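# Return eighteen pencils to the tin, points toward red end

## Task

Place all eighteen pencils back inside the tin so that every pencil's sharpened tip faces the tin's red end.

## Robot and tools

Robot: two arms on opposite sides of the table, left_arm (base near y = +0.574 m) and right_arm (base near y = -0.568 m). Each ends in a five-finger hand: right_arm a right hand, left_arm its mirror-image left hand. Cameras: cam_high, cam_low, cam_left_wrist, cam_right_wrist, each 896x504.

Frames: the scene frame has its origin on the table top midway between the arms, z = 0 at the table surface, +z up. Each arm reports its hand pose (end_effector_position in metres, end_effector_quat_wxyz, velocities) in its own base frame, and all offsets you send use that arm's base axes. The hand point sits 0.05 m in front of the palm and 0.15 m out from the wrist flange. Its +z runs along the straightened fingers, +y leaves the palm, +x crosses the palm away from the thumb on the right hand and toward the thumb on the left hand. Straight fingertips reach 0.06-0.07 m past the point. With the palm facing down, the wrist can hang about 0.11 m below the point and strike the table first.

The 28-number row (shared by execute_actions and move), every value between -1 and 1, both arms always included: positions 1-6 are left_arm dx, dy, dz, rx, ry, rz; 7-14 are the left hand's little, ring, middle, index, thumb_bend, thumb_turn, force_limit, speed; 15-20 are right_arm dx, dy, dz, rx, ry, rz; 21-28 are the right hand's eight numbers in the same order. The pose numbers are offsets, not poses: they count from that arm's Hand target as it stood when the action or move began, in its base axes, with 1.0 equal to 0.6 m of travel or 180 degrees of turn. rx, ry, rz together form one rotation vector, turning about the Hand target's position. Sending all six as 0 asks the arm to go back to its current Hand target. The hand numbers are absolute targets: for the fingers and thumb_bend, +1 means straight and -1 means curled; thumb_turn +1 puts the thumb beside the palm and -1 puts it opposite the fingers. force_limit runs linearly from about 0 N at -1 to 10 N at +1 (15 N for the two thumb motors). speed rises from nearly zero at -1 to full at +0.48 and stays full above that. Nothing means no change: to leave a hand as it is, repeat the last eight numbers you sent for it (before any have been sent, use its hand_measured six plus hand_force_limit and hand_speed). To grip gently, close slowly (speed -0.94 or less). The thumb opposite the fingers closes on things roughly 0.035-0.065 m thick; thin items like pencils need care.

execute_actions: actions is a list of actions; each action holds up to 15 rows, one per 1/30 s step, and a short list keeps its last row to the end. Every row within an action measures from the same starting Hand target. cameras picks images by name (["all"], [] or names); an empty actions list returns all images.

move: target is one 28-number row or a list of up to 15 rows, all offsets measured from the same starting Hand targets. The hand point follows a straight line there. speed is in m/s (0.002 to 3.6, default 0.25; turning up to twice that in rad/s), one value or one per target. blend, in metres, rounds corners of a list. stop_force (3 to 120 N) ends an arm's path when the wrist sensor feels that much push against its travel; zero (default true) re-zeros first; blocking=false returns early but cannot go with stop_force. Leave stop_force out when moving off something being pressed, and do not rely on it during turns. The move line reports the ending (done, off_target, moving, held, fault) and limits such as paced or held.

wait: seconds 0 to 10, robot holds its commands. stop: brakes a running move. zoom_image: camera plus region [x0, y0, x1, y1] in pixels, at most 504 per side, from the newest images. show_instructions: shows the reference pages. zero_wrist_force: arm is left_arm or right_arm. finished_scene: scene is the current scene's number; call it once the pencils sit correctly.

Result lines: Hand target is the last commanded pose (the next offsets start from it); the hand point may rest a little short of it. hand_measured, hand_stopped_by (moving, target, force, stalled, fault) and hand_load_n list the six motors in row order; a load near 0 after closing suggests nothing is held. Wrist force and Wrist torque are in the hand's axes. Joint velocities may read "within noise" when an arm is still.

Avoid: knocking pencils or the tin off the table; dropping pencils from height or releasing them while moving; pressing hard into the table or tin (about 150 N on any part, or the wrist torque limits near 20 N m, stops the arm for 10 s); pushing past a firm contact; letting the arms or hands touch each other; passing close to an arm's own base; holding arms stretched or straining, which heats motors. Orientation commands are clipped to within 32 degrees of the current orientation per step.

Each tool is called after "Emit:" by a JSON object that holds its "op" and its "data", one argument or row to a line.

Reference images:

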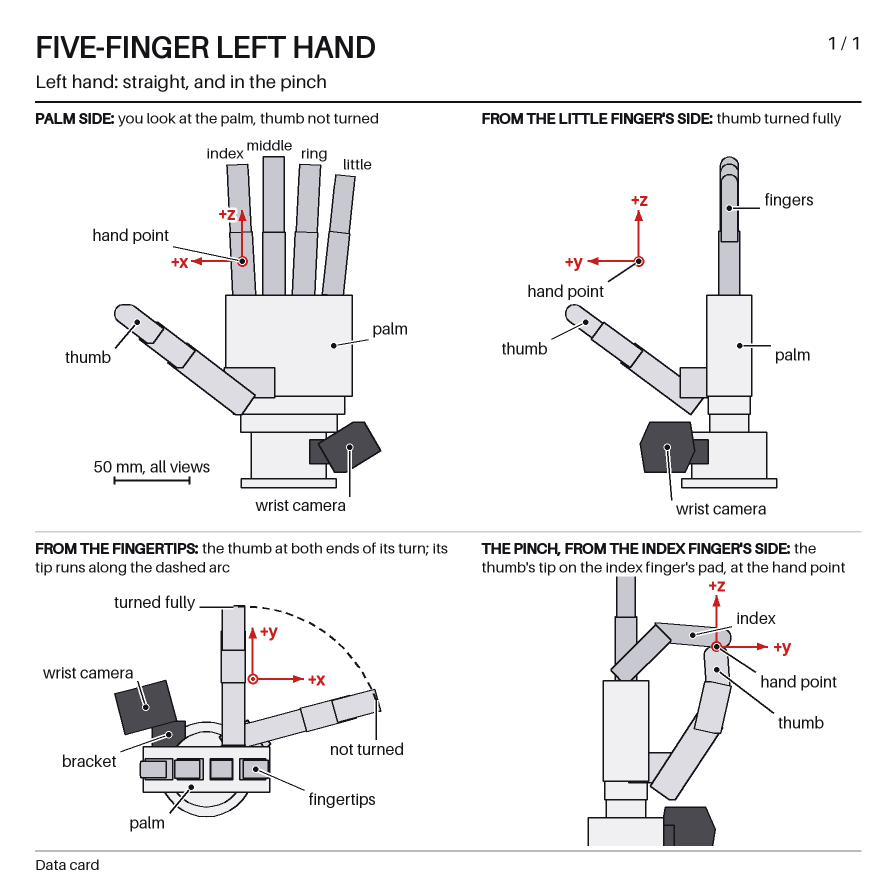

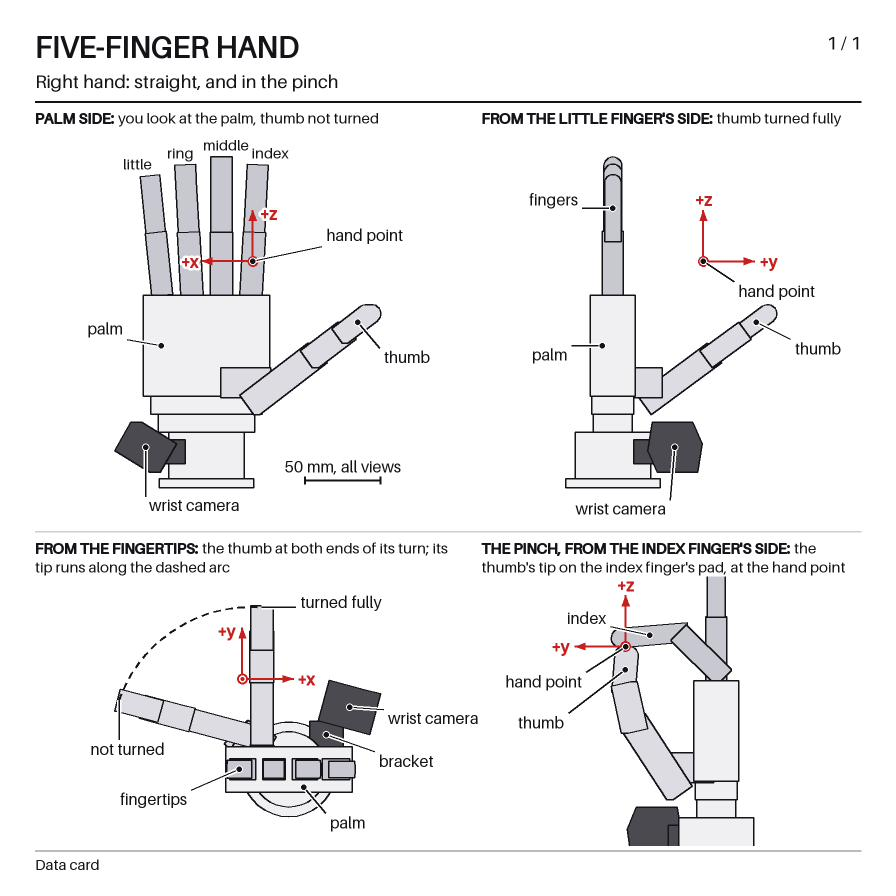

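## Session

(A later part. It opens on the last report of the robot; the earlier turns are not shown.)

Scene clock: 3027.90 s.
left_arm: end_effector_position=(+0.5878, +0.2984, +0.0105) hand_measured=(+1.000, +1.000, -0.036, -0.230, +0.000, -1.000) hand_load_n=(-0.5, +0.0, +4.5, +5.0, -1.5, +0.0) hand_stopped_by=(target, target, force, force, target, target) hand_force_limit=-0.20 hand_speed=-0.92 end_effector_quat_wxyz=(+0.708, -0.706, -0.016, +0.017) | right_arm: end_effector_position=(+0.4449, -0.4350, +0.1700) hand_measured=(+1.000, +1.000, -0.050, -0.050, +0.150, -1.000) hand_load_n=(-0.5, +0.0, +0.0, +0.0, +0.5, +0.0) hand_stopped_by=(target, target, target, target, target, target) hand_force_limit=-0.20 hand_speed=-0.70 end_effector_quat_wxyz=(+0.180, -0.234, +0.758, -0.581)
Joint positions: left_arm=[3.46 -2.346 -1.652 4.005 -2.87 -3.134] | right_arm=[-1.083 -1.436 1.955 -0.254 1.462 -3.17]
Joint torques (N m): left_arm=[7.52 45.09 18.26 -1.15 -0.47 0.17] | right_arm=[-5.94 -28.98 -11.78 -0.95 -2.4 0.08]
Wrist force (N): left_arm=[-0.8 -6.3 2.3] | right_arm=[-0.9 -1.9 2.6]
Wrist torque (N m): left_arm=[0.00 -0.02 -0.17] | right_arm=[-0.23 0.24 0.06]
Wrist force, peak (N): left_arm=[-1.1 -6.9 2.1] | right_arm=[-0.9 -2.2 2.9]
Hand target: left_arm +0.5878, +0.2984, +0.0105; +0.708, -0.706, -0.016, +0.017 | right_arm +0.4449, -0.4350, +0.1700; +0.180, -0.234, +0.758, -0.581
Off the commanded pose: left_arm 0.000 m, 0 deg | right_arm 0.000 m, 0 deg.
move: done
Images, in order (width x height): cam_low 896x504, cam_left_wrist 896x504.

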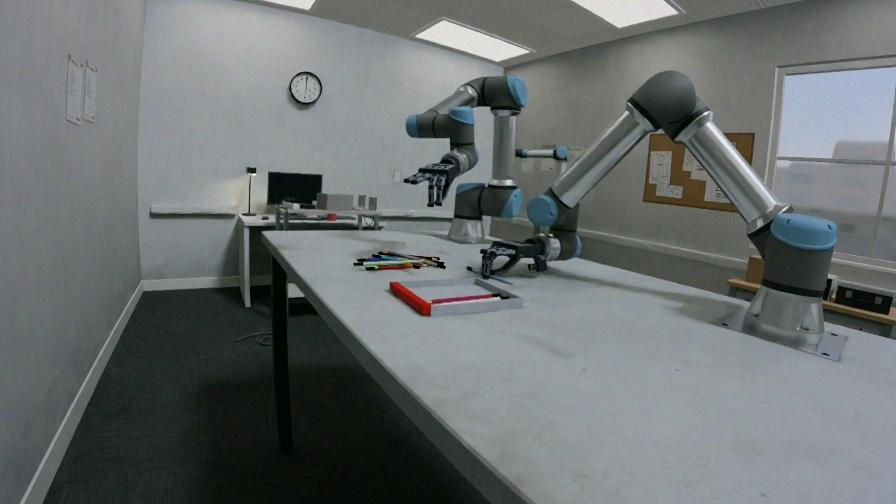

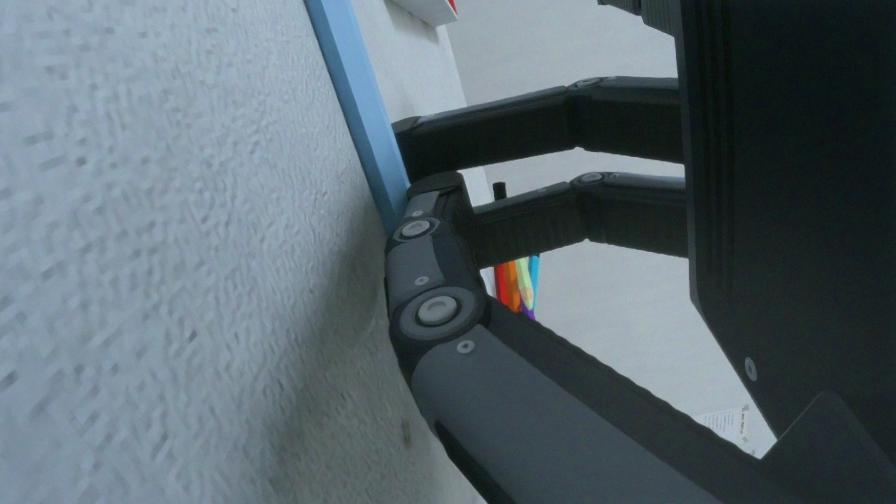

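Emit:
{"op": "move", "data": {
  "target": [
    [0,0,0,0,0,0,1,1,-0.03,-0.03,0.0,-1,-0.2,-0.7,0,0,0,0,0,0,1,1,-0.05,-0.05,0.15,-1,-0.2,-0.7],
    [0,0,0.025,0,0,0,1,1,-0.05,-0.05,0.0,-1,-0.2,-0.7,0,0,0,0,0,0,1,1,-0.05,-0.05,0.15,-1,-0.2,-0.7],
    [0,0,0.0325,-0.0869,0.0738,0.0102,1,1,-0.05,-0.05,0.15,-1,-0.2,-0.7,0,0,0,0,0,0,1,1,-0.05,-0.05,0.15,-1,-0.2,-0.7]
  ],
  "speed": 0.08,
  "cameras": ["cam_left_wrist","cam_low"]
}}

Emit:
{"op": "zoom_image", "data": {
  "camera": "cam_left_wrist",
  "region": [280, 80, 520, 300]
}}

Emit:
{"op": "zoom_image", "data": {
  "camera": "cam_low",
  "region": [460, 220, 560, 295]
}}

Scene clock: 3076.37 s.
left_arm: end_effector_position=(+0.5878, +0.2984, +0.0300) hand_measured=(+1.000, +1.000, -0.050, -0.050, +0.150, -1.000) hand_load_n=(+0.0, -0.5, +0.0, +0.0, +0.0, +0.0) hand_stopped_by=(target, target, target, target, target, target) hand_force_limit=-0.20 hand_speed=-0.70 end_effector_quat_wxyz=(-0.602, +0.789, -0.057, -0.111) | right_arm: end_effector_position=(+0.4449, -0.4350, +0.1700) hand_measured=(+1.000, +1.000, -0.050, -0.050, +0.150, -1.000) hand_load_n=(+0.0, +0.0, +0.0, +0.0, +0.0, +0.0) hand_stopped_by=(target, target, target, target, target, target) hand_force_limit=-0.20 hand_speed=-0.70 end_effector_quat_wxyz=(+0.180, -0.234, +0.758, -0.581)
Joint positions: left_arm=[3.485 -2.459 -1.241 2.855 -2.8 -3.702] | right_arm=[-1.083 -1.436 1.955 -0.254 1.462 -3.17]
Joint torques (N m): left_arm=[-8.49 58.82 9.65 -3.12 -2.94 1.76] | right_arm=[-6.46 -27.82 -13.29 -0.85 -2.36 -0.01]
Wrist force (N): left_arm=[-0.6 1.0 -0.6] | right_arm=[-0.9 -2.3 2.6]
Wrist torque (N m): left_arm=[0.12 0.01 -0.19] | right_arm=[-0.27 0.23 0.05]
Wrist force, peak (N): left_arm=[-0.6 -7.3 2.3] | right_arm=[-1.0 -2.3 2.7]
Hand target: left_arm +0.5878, +0.2984, +0.0300; -0.602, +0.789, -0.057, -0.111 | right_arm +0.4449, -0.4350, +0.1700; +0.180, -0.234, +0.758, -0.581
Off the commanded pose: left_arm 0.000 m, 0 deg | right_arm 0.000 m, 0 deg.
move: done
Images, in order (width x height): cam_low 896x504, cam_left_wrist 896x504.

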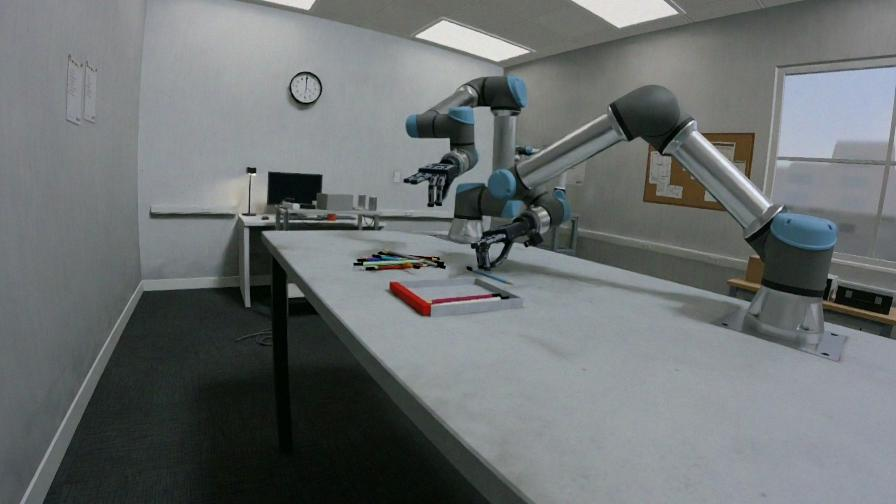

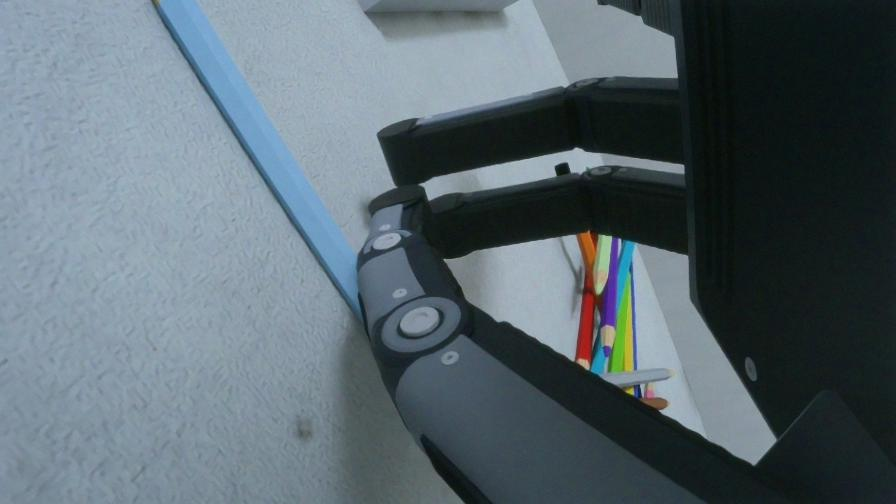

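Scaled by 2.100 from the camera's 896x504 image, which has a finer 1280x720 frame.

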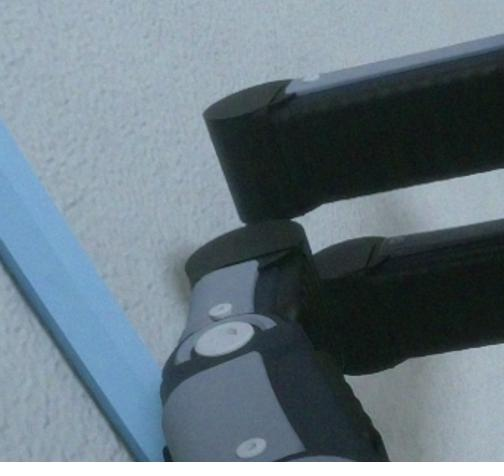

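Scaled by 5.040 from the camera's 896x504 image, which has a finer 1280x720 frame.

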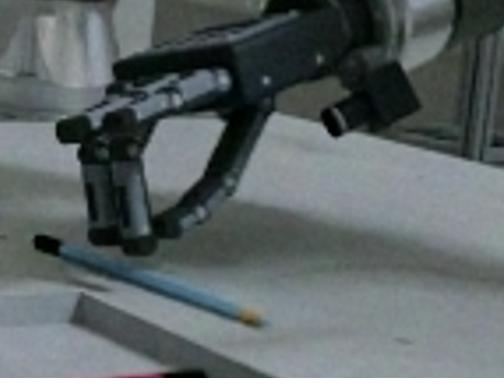

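Emit:
{"op": "move", "data": {
  "target": [
    [0.0001,-0.0033,0,0,0,0,1,1,-0.05,-0.05,0.15,-1,-0.2,-0.7,0,0,0,0,0,0,1,1,-0.05,-0.05,0.15,-1,-0.2,-0.7],
    [0.0001,-0.0033,-0.045,0,0,0,1,1,-0.05,-0.05,0.15,-1,-0.2,-0.7,0,0,0,0,0,0,1,1,-0.05,-0.05,0.15,-1,-0.2,-0.7]
  ],
  "speed": 0.01,
  "stop_force": 3,
  "cameras": ["cam_left_wrist","cam_low"]
}}

Emit:
{"op": "zoom_image", "data": {
  "camera": "cam_left_wrist",
  "region": [280, 80, 520, 300]
}}

Emit:
{"op": "zoom_image", "data": {
  "camera": "cam_low",
  "region": [460, 220, 560, 295]
}}

Scene clock: 3091.77 s.
left_arm: end_effector_position=(+0.5879, +0.2964, +0.0122) hand_measured=(+1.000, +1.000, -0.050, -0.050, +0.150, -1.000) hand_load_n=(+0.0, +0.0, +0.0, +0.0, +0.5, +0.0) hand_stopped_by=(target, target, target, target, target, target) hand_force_limit=-0.20 hand_speed=-0.70 end_effector_quat_wxyz=(-0.602, +0.789, -0.057, -0.111) | right_arm: end_effector_position=(+0.4449, -0.4350, +0.1700) hand_measured=(+1.000, +1.000, -0.050, -0.050, +0.150, -1.000) hand_load_n=(+0.0, +0.0, +0.0, -0.5, +0.5, +0.0) hand_stopped_by=(target, target, target, target, target, target) hand_force_limit=-0.20 hand_speed=-0.70 end_effector_quat_wxyz=(+0.180, -0.234, +0.758, -0.581)
Joint positions: left_arm=[3.482 -2.484 -1.246 2.879 -2.802 -3.709] | right_arm=[-1.083 -1.436 1.955 -0.254 1.462 -3.17]
Joint torques (N m): left_arm=[9.89 57.69 21.97 -3.87 0.53 1.31] | right_arm=[-5.73 -27.63 -14.21 -0.49 -2.44 0.05]
Wrist force (N): left_arm=[-1.1 -1.5 -1.4] | right_arm=[-1.0 -2.0 2.6]
Wrist torque (N m): left_arm=[0.10 0.01 -0.19] | right_arm=[-0.26 0.25 0.05]
Wrist force, peak (N): left_arm=[-2.5 -7.9 -3.3] | right_arm=[-0.7 -2.3 2.8]
Hand target: left_arm +0.5879, +0.2964, +0.0122; -0.602, +0.789, -0.057, -0.111 (not the last commanded pose) | right_arm +0.4449, -0.4350, +0.1700; +0.180, -0.234, +0.758, -0.581
Off the commanded pose: left_arm 0.009 m, 0 deg | right_arm 0.000 m, 0 deg.
move: contact (left_arm); path passed 1 of 2 targets
Images, in order (width x height): cam_low 896x504, cam_left_wrist 896x504.

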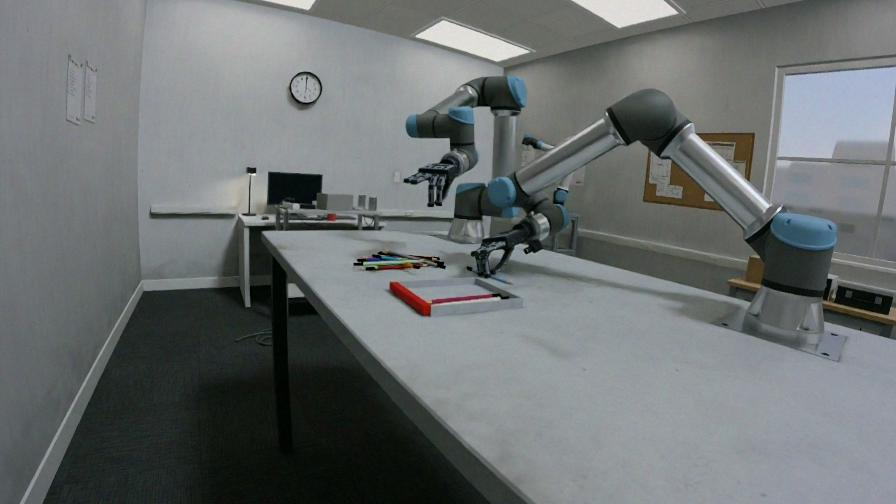

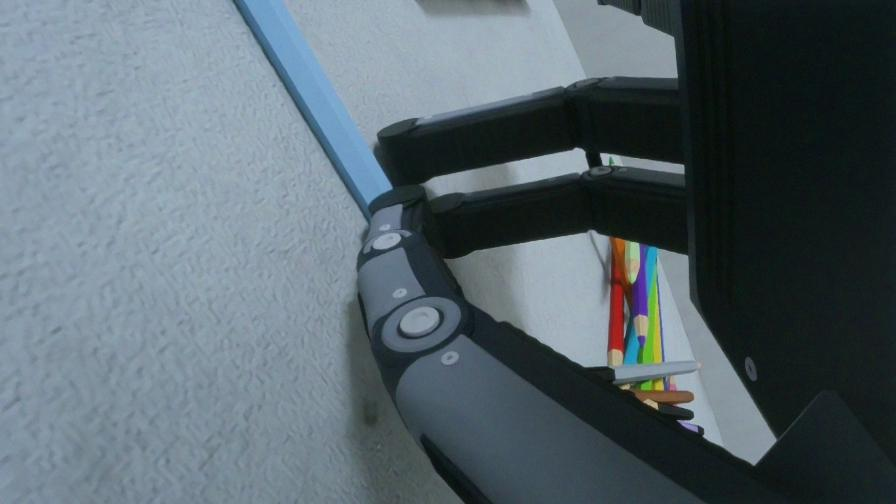

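Scaled by 2.100 from the camera's 896x504 image, which has a finer 1280x720 frame.

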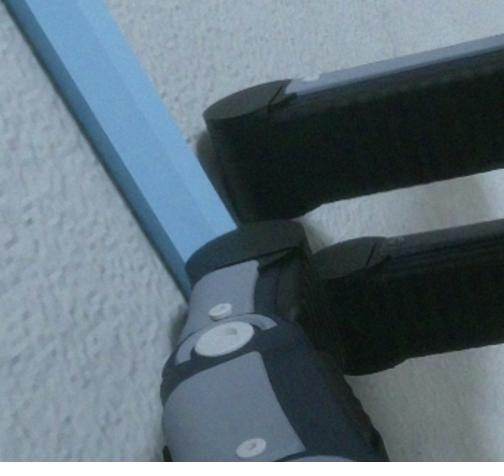

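Scaled by 5.040 from the camera's 896x504 image, which has a finer 1280x720 frame.

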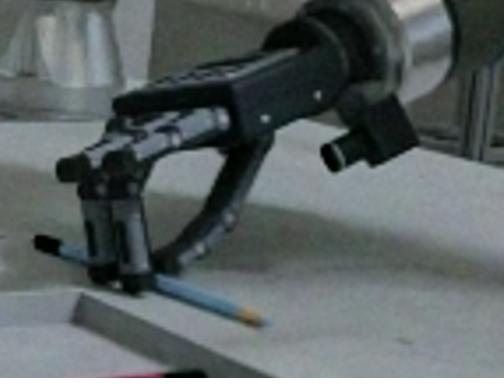

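Emit:
{"op": "move", "data": {
  "target": [
    [0,0,0.03,0.0732,-0.0415,-0.012,1,1,-0.05,-0.05,0.15,-1,-0.2,-0.7,0,0,0,0,0,0,1,1,-0.05,-0.05,0.15,-1,-0.2,-0.7]
  ],
  "speed": 0.08,
  "cameras": ["cam_left_wrist","cam_low"]
}}

Emit:
{"op": "zoom_image", "data": {
  "camera": "cam_low",
  "region": [460, 220, 560, 295]
}}

Scene clock: 3218.30 s.
left_arm: end_effector_position=(+0.5879, +0.2963, +0.0302) hand_measured=(+1.000, +1.000, -0.050, -0.050, +0.150, -1.000) hand_load_n=(+0.0, +0.0, -0.5, +0.0, +0.0, +0.0) hand_stopped_by=(target, target, target, target, target, target) hand_force_limit=-0.20 hand_speed=-0.70 end_effector_quat_wxyz=(+0.693, -0.719, +0.019, +0.054) | right_arm: end_effector_position=(+0.4449, -0.4350, +0.1700) hand_measured=(+1.000, +1.000, -0.050, -0.050, +0.150, -1.000) hand_load_n=(+0.0, +0.0, +0.0, +0.0, +0.0, +0.0) hand_stopped_by=(target, target, target, target, target, target) hand_force_limit=-0.20 hand_speed=-0.70 end_effector_quat_wxyz=(+0.180, -0.234, +0.758, -0.581)
Joint positions: left_arm=[3.456 -2.328 -1.575 3.771 -2.876 -3.164] | right_arm=[-1.083 -1.436 1.955 -0.254 1.462 -3.17]
Joint torques (N m): left_arm=[-2.33 33.66 19.05 1.13 1.2 -1.58] | right_arm=[-6.7 -27.37 -14.79 -0.4 -2.35 -0.02]
Wrist force (N): left_arm=[-0.4 0.8 -0.1] | right_arm=[-0.9 -2.1 2.9]
Wrist torque (N m): left_arm=[0.03 -0.04 -0.27] | right_arm=[-0.27 0.22 0.05]
Wrist force, peak (N): left_arm=[-1.3 -3.2 -1.7] | right_arm=[-1.0 -2.3 2.8]
Hand target: left_arm +0.5879, +0.2964, +0.0302; +0.693, -0.719, +0.019, +0.054 | right_arm +0.4449, -0.4350, +0.1700; +0.180, -0.234, +0.758, -0.581
Off the commanded pose: left_arm 0.000 m, 0 deg | right_arm 0.000 m, 0 deg.
move: done
Images, in order (width x height): cam_low 896x504, cam_left_wrist 896x504.

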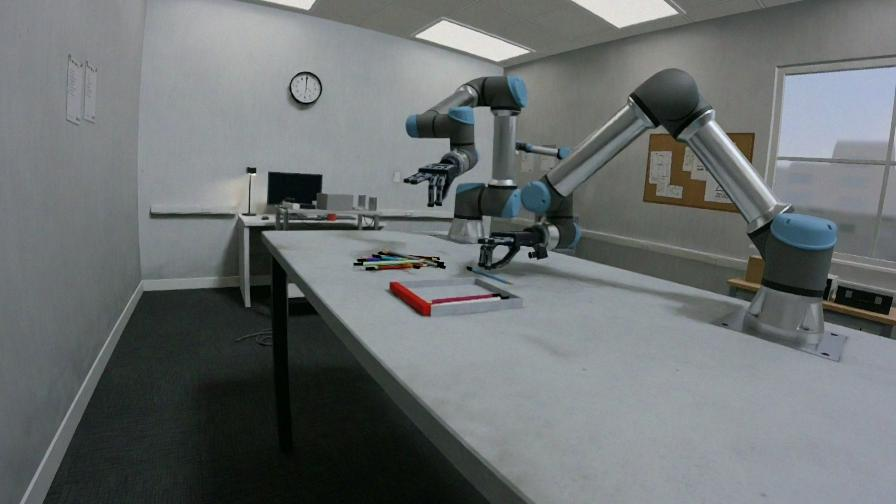

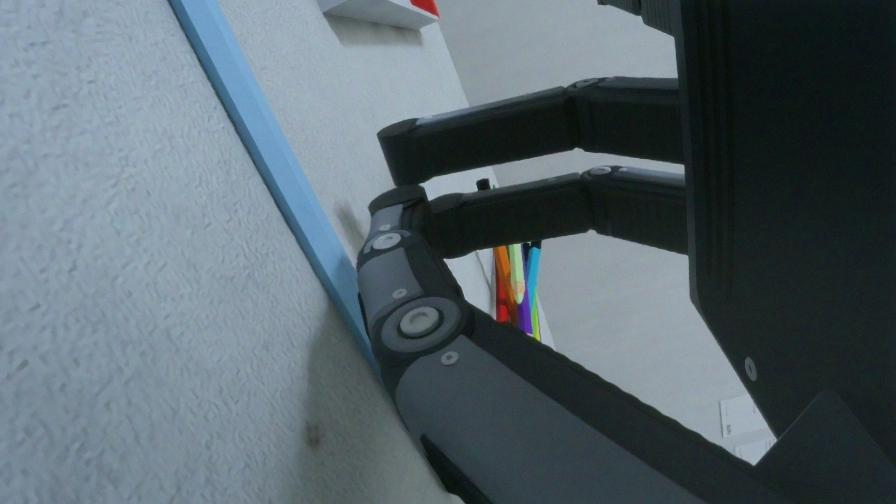

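Scaled by 5.040 from the camera's 896x504 image, which has a finer 1280x720 frame.

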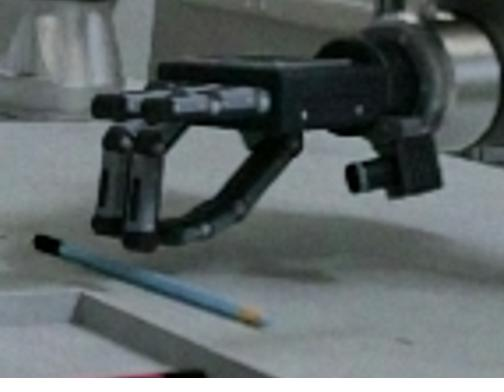

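Emit:
{"op": "move", "data": {
  "target": [
    [0.0005,-0.0183,-0.01,0,0,0,1,1,-0.05,-0.05,0.15,-1,-0.2,-0.7,0,0,0,0,0,0,1,1,-0.05,-0.05,0.15,-1,-0.2,-0.7]
  ],
  "speed": 0.06
}}

Emit:
{"op": "move", "data": {
  "target": [
    [0,0,-0.0333,0,0,0,1,1,-0.05,-0.05,0.15,-1,-0.2,-0.7,0,0,0,0,0,0,1,1,-0.05,-0.05,0.15,-1,-0.2,-0.7]
  ],
  "speed": 0.01,
  "stop_force": 3,
  "cameras": ["cam_left_wrist","cam_low"]
}}

Emit:
{"op": "zoom_image", "data": {
  "camera": "cam_left_wrist",
  "region": [280, 80, 520, 300]
}}

Emit:
{"op": "zoom_image", "data": {
  "camera": "cam_low",
  "region": [460, 220, 560, 295]
}}

Scene clock: 3234.77 s.
left_arm: end_effector_position=(+0.5882, +0.2852, +0.0240) hand_measured=(+1.000, +1.000, -0.050, -0.050, +0.150, -1.000) hand_load_n=(+0.0, +0.0, +0.0, -0.5, +0.0, +0.0) hand_stopped_by=(target, target, target, target, target, target) hand_force_limit=-0.20 hand_speed=-0.70 end_effector_quat_wxyz=(+0.693, -0.719, +0.019, +0.054) | right_arm: end_effector_position=(+0.4449, -0.4350, +0.1700) hand_measured=(+1.000, +1.000, -0.050, -0.050, +0.150, -1.000) hand_load_n=(+0.0, +0.0, +0.0, +0.0, +0.0, +0.0) hand_stopped_by=(target, target, target, target, target, target) hand_force_limit=-0.20 hand_speed=-0.70 end_effector_quat_wxyz=(+0.180, -0.234, +0.758, -0.581)
Joint positions: left_arm=[3.437 -2.339 -1.574 3.772 -2.895 -3.174] | right_arm=[-1.083 -1.436 1.955 -0.254 1.462 -3.17]
Joint torques (N m): left_arm=[10.35 52.14 22.57 -1.29 1.05 -1.09] | right_arm=[-5.81 -28.06 -14.21 -0.26 -2.41 0]
Wrist force (N): left_arm=[-0.2 0.9 -0.3] | right_arm=[-0.8 -1.9 2.5]
Wrist torque (N m): left_arm=[0.04 -0.07 -0.26] | right_arm=[-0.24 0.22 0.06]
Wrist force, peak (N): left_arm=[-0.4 1.1 -0.5] | right_arm=[-1.0 -2.2 2.8]
Hand target: left_arm +0.5882, +0.2854, +0.0242; +0.693, -0.719, +0.019, +0.054 | right_arm +0.4449, -0.4350, +0.1700; +0.180, -0.234, +0.758, -0.581
Off the commanded pose: left_arm 0.000 m, 0 deg | right_arm 0.000 m, 0 deg.
move: done

Scene clock: 3237.20 s.
left_arm: end_effector_position=(+0.5882, +0.2854, +0.0101) hand_measured=(+1.000, +1.000, -0.050, -0.050, +0.148, -1.000) hand_load_n=(+0.0, -0.5, +0.0, +0.0, -2.5, -1.5) hand_stopped_by=(target, target, target, target, target, target) hand_force_limit=-0.20 hand_speed=-0.70 end_effector_quat_wxyz=(+0.693, -0.719, +0.019, +0.054) | right_arm: end_effector_position=(+0.4449, -0.4350, +0.1700) hand_measured=(+1.000, +1.000, -0.050, -0.050, +0.150, -1.000) hand_load_n=(-0.5, +0.0, +0.0, +0.0, +0.0, +0.0) hand_stopped_by=(target, target, target, target, target, target) hand_force_limit=-0.20 hand_speed=-0.70 end_effector_quat_wxyz=(+0.180, -0.234, +0.758, -0.581)
Joint positions: left_arm=[3.438 -2.363 -1.577 3.798 -2.895 -3.174] | right_arm=[-1.083 -1.436 1.955 -0.254 1.462 -3.17]
Joint torques (N m): left_arm=[9.78 52.87 12.01 -1.43 1.18 0.47] | right_arm=[-6.7 -27.05 -15.27 0.01 -2.5 -0.16]
Wrist force (N): left_arm=[-1.9 -1.7 -0.8] | right_arm=[-0.9 -2.1 2.6]
Wrist torque (N m): left_arm=[0.00 -0.05 -0.22] | right_arm=[-0.26 0.23 0.05]
Wrist force, peak (N): left_arm=[-2.2 -9.6 -3.4] | right_arm=[-0.8 -2.1 2.8]
Hand target: left_arm +0.5882, +0.2854, +0.0101; +0.693, -0.719, +0.019, +0.054 (not the last commanded pose) | right_arm +0.4449, -0.4350, +0.1700; +0.180, -0.234, +0.758, -0.581
Off the commanded pose: left_arm 0.006 m, 0 deg | right_arm 0.000 m, 0 deg.
move: contact (left_arm)
Images, in order (width x height): cam_low 896x504, cam_left_wrist 896x504.

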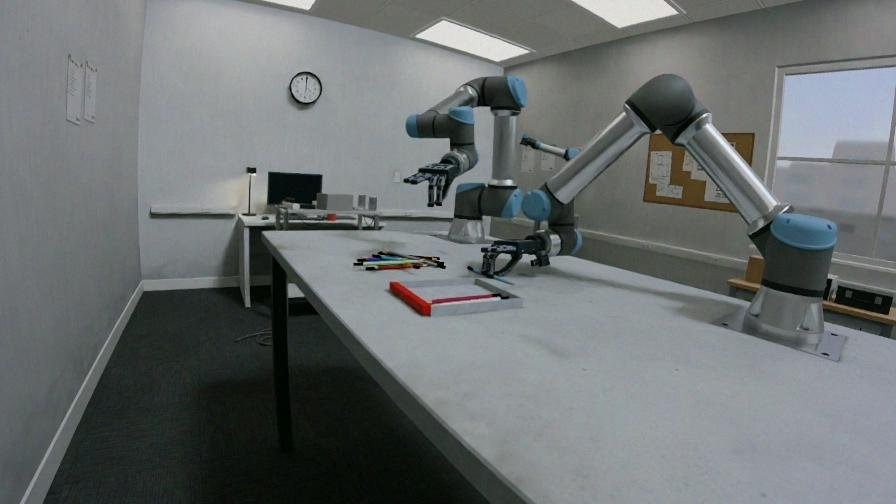

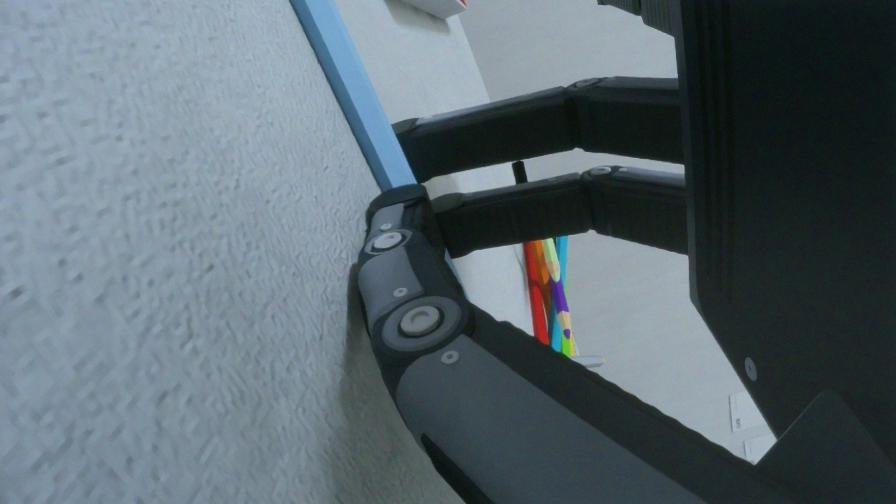

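Scaled by 2.100 from the camera's 896x504 image, which has a finer 1280x720 frame.

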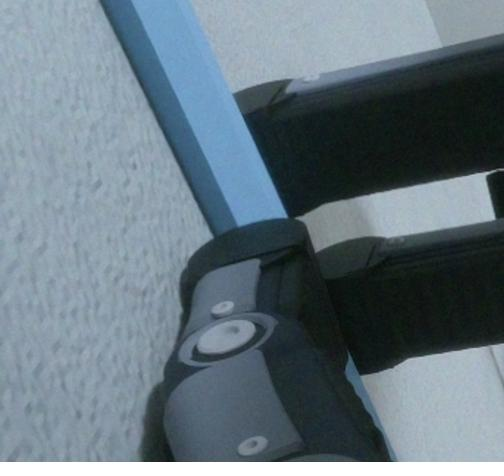

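Scaled by 5.040 from the camera's 896x504 image, which has a finer 1280x720 frame.

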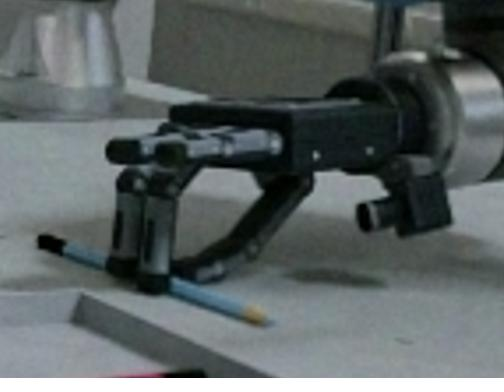

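Emit:
{"op": "move", "data": {
  "target": [
    [0,0,0,0,0,0,1,1,-0.6,-0.6,0.15,-1,-0.75,-0.92,0,0,0,0,0,0,1,1,-0.05,-0.05,0.15,-1,-0.2,-0.7]
  ],
  "speed": 0.02,
  "cameras": ["cam_left_wrist","cam_low"]
}}

Emit:
{"op": "zoom_image", "data": {
  "camera": "cam_left_wrist",
  "region": [280, 80, 520, 300]
}}

Emit:
{"op": "zoom_image", "data": {
  "camera": "cam_low",
  "region": [460, 220, 560, 295]
}}

Scene clock: 3245.03 s.
left_arm: end_effector_position=(+0.5882, +0.2854, +0.0101) hand_measured=(+1.000, +1.000, -0.056, -0.154, +0.150, -1.000) hand_load_n=(+0.0, +0.0, +2.5, +1.0, -2.5, -1.5) hand_stopped_by=(target, target, force, force, target, target) hand_force_limit=-0.75 hand_speed=-0.92 end_effector_quat_wxyz=(+0.693, -0.719, +0.019, +0.054) | right_arm: end_effector_position=(+0.4449, -0.4350, +0.1700) hand_measured=(+1.000, +1.000, -0.050, -0.050, +0.150, -1.000) hand_load_n=(+0.0, +0.0, +0.0, +0.0, +0.0, +0.0) hand_stopped_by=(target, target, target, target, target, target) hand_force_limit=-0.20 hand_speed=-0.70 end_effector_quat_wxyz=(+0.180, -0.234, +0.758, -0.581)
Joint positions: left_arm=[3.438 -2.363 -1.576 3.798 -2.895 -3.174] | right_arm=[-1.083 -1.436 1.955 -0.254 1.462 -3.17]
Joint torques (N m): left_arm=[7.6 50.31 19.4 -1.24 1.16 -2.53] | right_arm=[-5.73 -27.5 -14.51 0.17 -2.34 -0.11]
Wrist force (N): left_arm=[-1.1 -3.4 0.1] | right_arm=[-0.7 -2.0 2.5]
Wrist torque (N m): left_arm=[-0.01 -0.04 -0.20] | right_arm=[-0.25 0.21 0.06]
Wrist force, peak (N): left_arm=[-1.4 -4.9 0.0] | right_arm=[-1.1 -2.3 2.6]
Hand target: left_arm +0.5882, +0.2854, +0.0101; +0.693, -0.719, +0.019, +0.054 | right_arm +0.4449, -0.4350, +0.1700; +0.180, -0.234, +0.758, -0.581
Off the commanded pose: left_arm 0.000 m, 0 deg | right_arm 0.000 m, 0 deg.
move: done
Images, in order (width x height): cam_low 896x504, cam_left_wrist 896x504.

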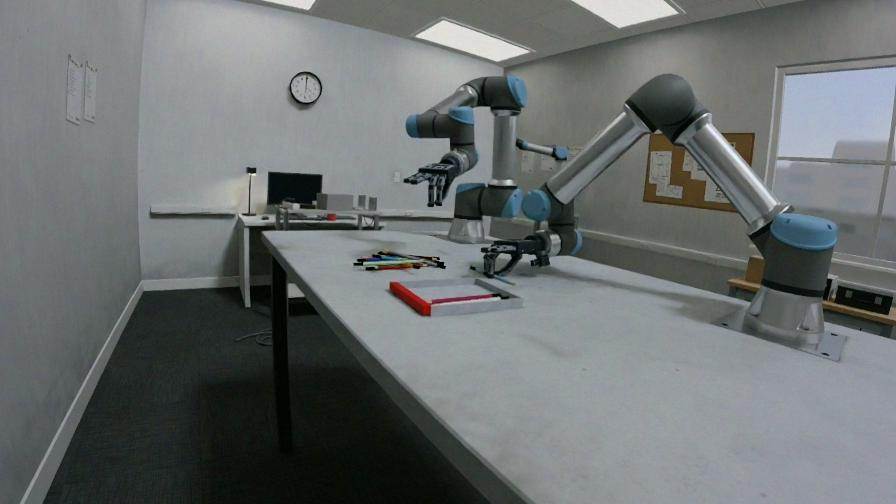

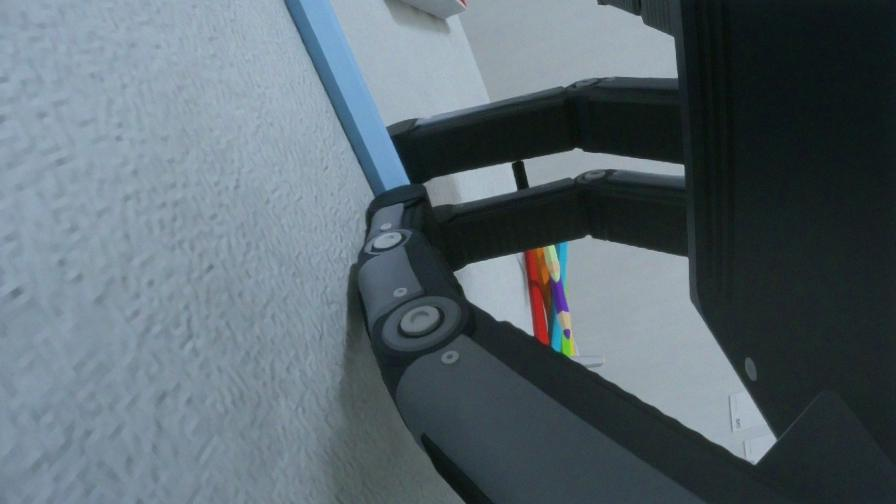

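Scaled by 2.100 from the camera's 896x504 image, which has a finer 1280x720 frame.

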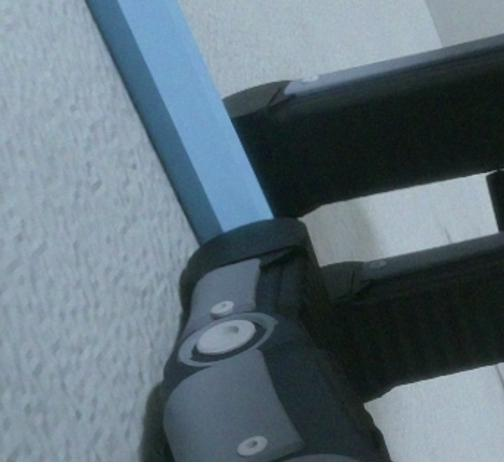

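Scaled by 5.040 from the camera's 896x504 image, which has a finer 1280x720 frame.

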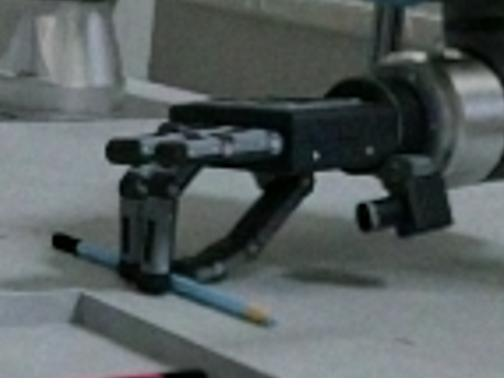

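Emit:
{"op": "move", "data": {
  "target": [
    [0,0,0,0,0,0,1,1,-0.65,-0.65,0.15,-1,-0.2,-0.92,0,0,0,0,0,0,1,1,-0.05,-0.05,0.15,-1,-0.2,-0.7],
    [0,0,0.05,0,0,0,1,1,-0.65,-0.65,0.15,-1,-0.2,-0.92,0,0,0,0,0,0,1,1,-0.05,-0.05,0.15,-1,-0.2,-0.7]
  ],
  "speed": 0.02,
  "cameras": ["cam_left_wrist","cam_low"]
}}

Emit:
{"op": "zoom_image", "data": {
  "camera": "cam_left_wrist",
  "region": [280, 80, 520, 300]
}}

Emit:
{"op": "zoom_image", "data": {
  "camera": "cam_low",
  "region": [460, 220, 560, 295]
}}

Scene clock: 3259.83 s.
left_arm: end_effector_position=(+0.5882, +0.2854, +0.0402) hand_measured=(+1.000, +1.000, -0.062, -0.166, +0.150, -1.000) hand_load_n=(+0.0, +0.0, +0.0, +2.5, +1.0, -0.5) hand_stopped_by=(target, target, force, force, target, target) hand_force_limit=-0.20 hand_speed=-0.92 end_effector_quat_wxyz=(+0.693, -0.719, +0.019, +0.054) | right_arm: end_effector_position=(+0.4449, -0.4350, +0.1700) hand_measured=(+1.000, +1.000, -0.050, -0.050, +0.150, -1.000) hand_load_n=(+0.0, +0.0, +0.0, +0.0, +0.0, +0.0) hand_stopped_by=(target, target, target, target, target, target) hand_force_limit=-0.20 hand_speed=-0.70 end_effector_quat_wxyz=(+0.180, -0.234, +0.758, -0.581)
Joint positions: left_arm=[3.438 -2.313 -1.571 3.742 -2.895 -3.174] | right_arm=[-1.083 -1.436 1.955 -0.254 1.462 -3.17]
Joint torques (N m): left_arm=[-4.23 32.4 20.49 0.98 0.98 -1.72] | right_arm=[-6.55 -27.22 -16.44 0.46 -2.41 -0.12]
Wrist force (N): left_arm=[-0.4 0.5 -0.2] | right_arm=[-0.8 -2.0 2.7]
Wrist torque (N m): left_arm=[0.01 -0.04 -0.27] | right_arm=[-0.24 0.21 0.06]
Wrist force, peak (N): left_arm=[-1.2 -7.1 1.1] | right_arm=[-1.2 -2.2 2.7]
Hand target: left_arm +0.5882, +0.2854, +0.0401; +0.693, -0.719, +0.019, +0.054 | right_arm +0.4449, -0.4350, +0.1700; +0.180, -0.234, +0.758, -0.581
Off the commanded pose: left_arm 0.000 m, 0 deg | right_arm 0.000 m, 0 deg.
move: done
Images, in order (width x height): cam_low 896x504, cam_left_wrist 896x504.

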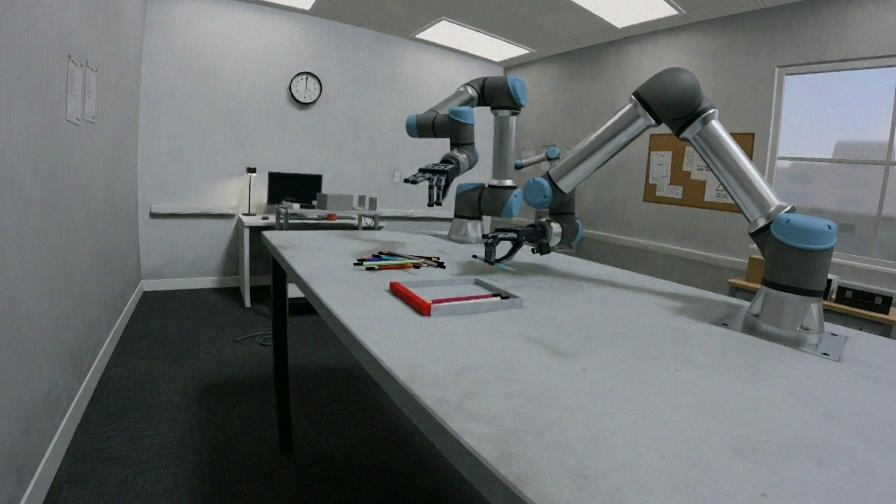

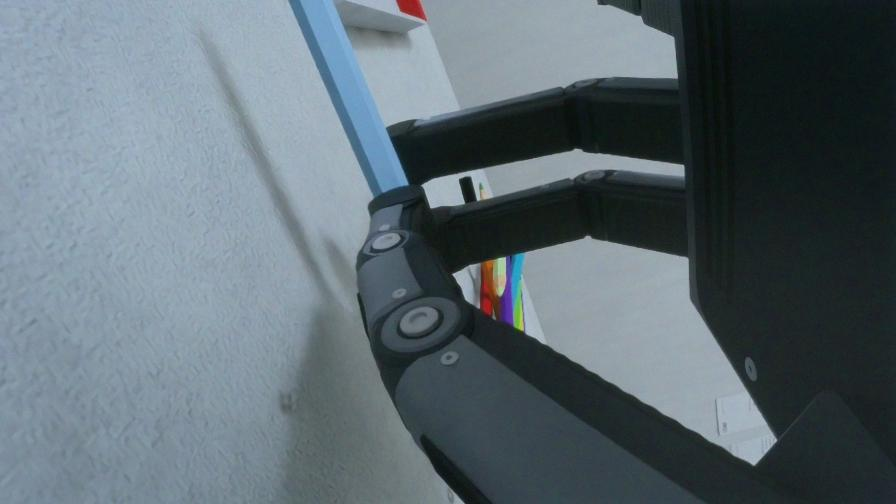

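Scaled by 2.100 from the camera's 896x504 image, which has a finer 1280x720 frame.

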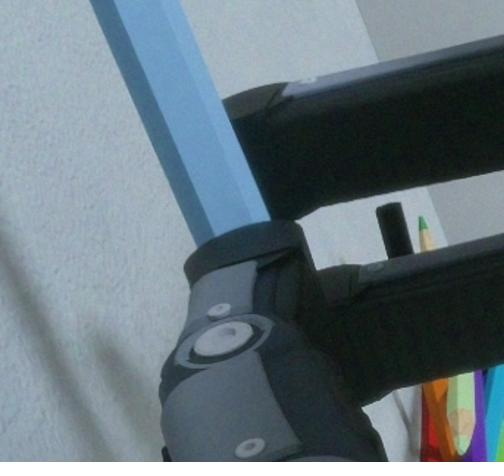

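Scaled by 5.040 from the camera's 896x504 image, which has a finer 1280x720 frame.

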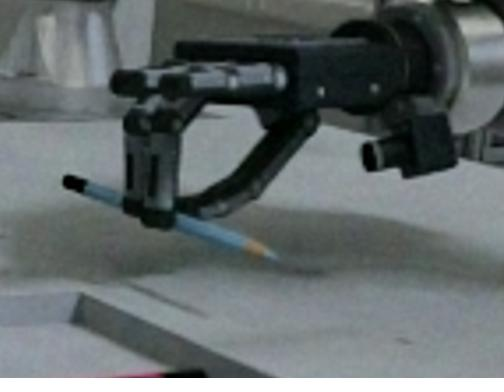

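Emit:
{"op": "move", "data": {
  "target": [
    [0,0,0,0,0,0,1,1,-0.75,-0.75,0.15,-1,-0.2,-0.92,0,0,0,0,0,0,1,1,-0.05,-0.05,0.15,-1,-0.2,-0.7],
    [0,0,0.0667,0,0,0,1,1,-0.75,-0.75,0.15,-1,-0.2,-0.92,-0.232,-0.0212,0.05,0,0,0.2589,1,1,-0.05,-0.05,0.15,-1,-0.2,-0.7],
    [-0.165,0.3175,0.1997,-0.1,0.1013,-0.5122,1,1,-0.75,-0.75,0.15,-1,-0.2,-0.92,-0.232,-0.0212,0.05,0,0,0.2589,1,1,-0.05,-0.05,0.15,-1,-0.2,-0.7],
    [-0.165,0.3175,0.0497,-0.1,0.1013,-0.5122,1,1,-0.75,-0.75,0.15,-1,-0.2,-0.92,0.0148,-0.1332,-0.1167,0,0,0.2589,1,1,-0.05,-0.05,0.15,-1,-0.2,-0.7]
  ],
  "speed": 0.3,
  "cameras": ["cam_high","cam_low","cam_left_wrist","cam_right_wrist"]
}}

Emit:
{"op": "zoom_image", "data": {
  "camera": "cam_high",
  "region": [440, 320, 580, 460]
}}

Scene clock: 3311.23 s.
left_arm: end_effector_position=(+0.4892, +0.4759, +0.0699) hand_measured=(+1.000, +1.000, -0.128, -0.174, +0.150, -1.000) hand_load_n=(+0.0, -0.5, +4.5, +5.5, +4.0, +2.5) hand_stopped_by=(target, target, force, force, target, target) hand_force_limit=-0.20 hand_speed=-0.92 end_effector_quat_wxyz=(+0.401, -0.558, +0.632, -0.359) | right_arm: end_effector_position=(+0.4537, -0.5149, +0.1000) hand_measured=(+1.000, +1.000, -0.050, -0.050, +0.150, -1.000) hand_load_n=(+0.0, +0.0, +0.0, +0.0, +0.0, +0.0) hand_stopped_by=(target, target, target, target, target, target) hand_force_limit=-0.20 hand_speed=-0.70 end_effector_quat_wxyz=(+0.395, -0.515, +0.604, -0.462)
Joint positions: left_arm=[4.422 -2.353 -1.265 2.589 -0.513 -2.06] | right_arm=[-1.396 -0.899 1.419 0.168 0.421 -3.785]
Joint torques (N m): left_arm=[-0.41 50.43 22.14 -1.76 0.88 -0.59] | right_arm=[7.98 -31.63 -27.91 -0.35 -1.77 0.76]
Wrist force (N): left_arm=[-0.3 0.9 -0.5] | right_arm=[-0.8 -1.7 2.8]
Wrist torque (N m): left_arm=[0.08 -0.01 -0.25] | right_arm=[-0.21 0.19 0.06]
Wrist force, peak (N): left_arm=[-0.7 1.5 -1.1] | right_arm=[-0.4 -0.8 4.9]
Hand target: left_arm +0.4892, +0.4759, +0.0699; +0.401, -0.558, +0.632, -0.359 | right_arm +0.4538, -0.5150, +0.1000; +0.395, -0.515, +0.604, -0.463
Off the commanded pose: left_arm 0.000 m, 0 deg | right_arm 0.000 m, 0 deg.
move: done

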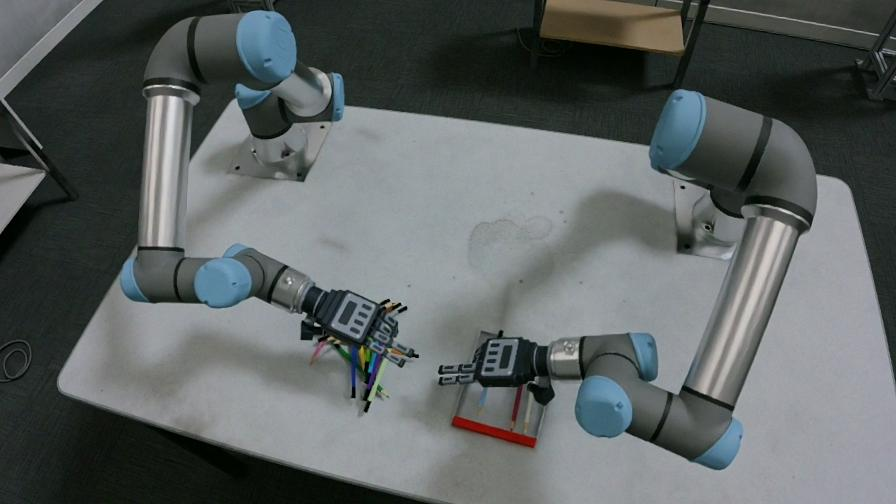

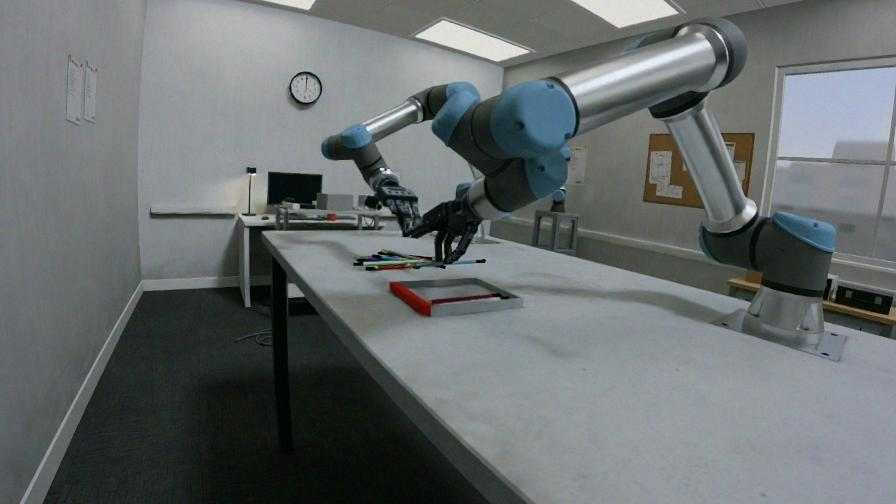

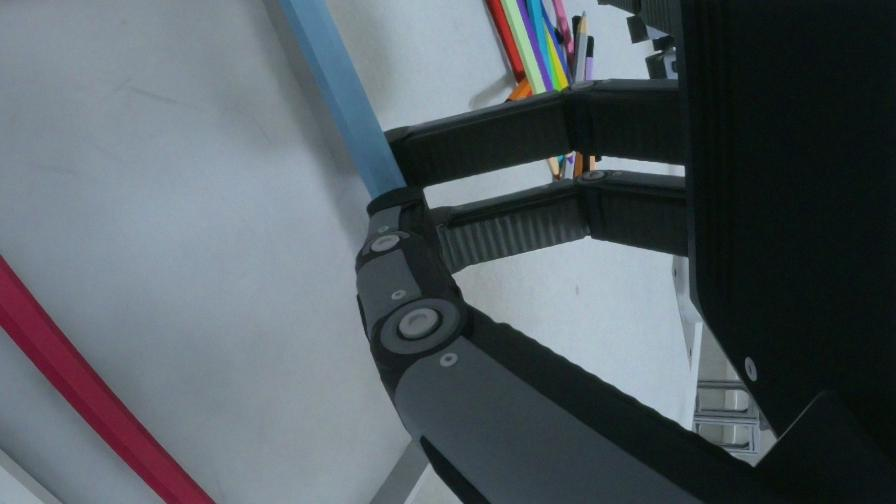

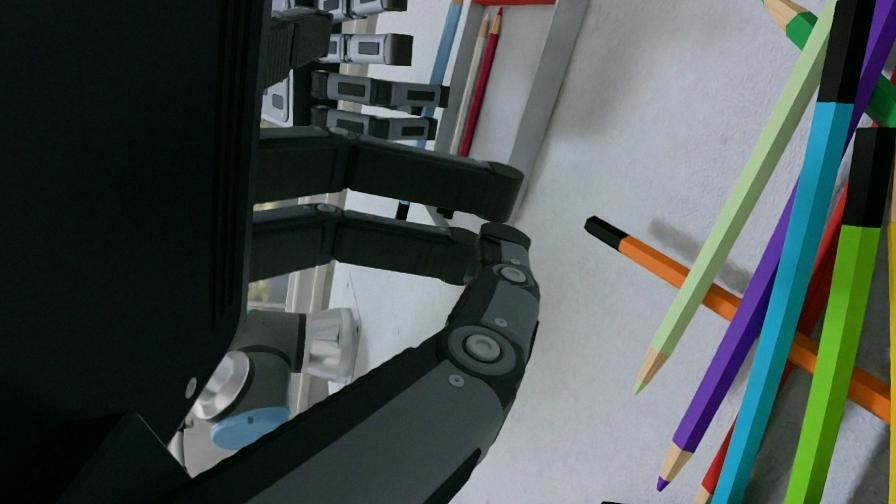

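Scaled by 3.600 from the camera's 896x504 image, which has a finer 1280x720 frame.

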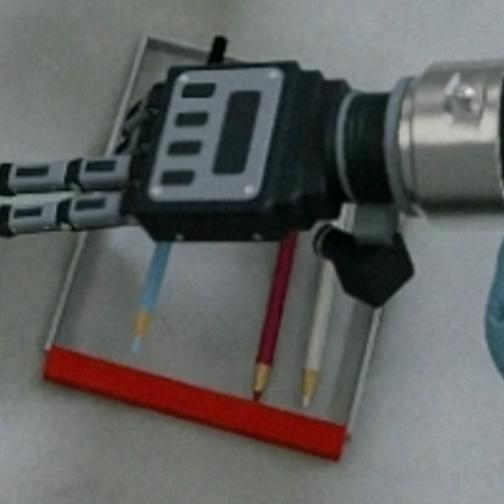

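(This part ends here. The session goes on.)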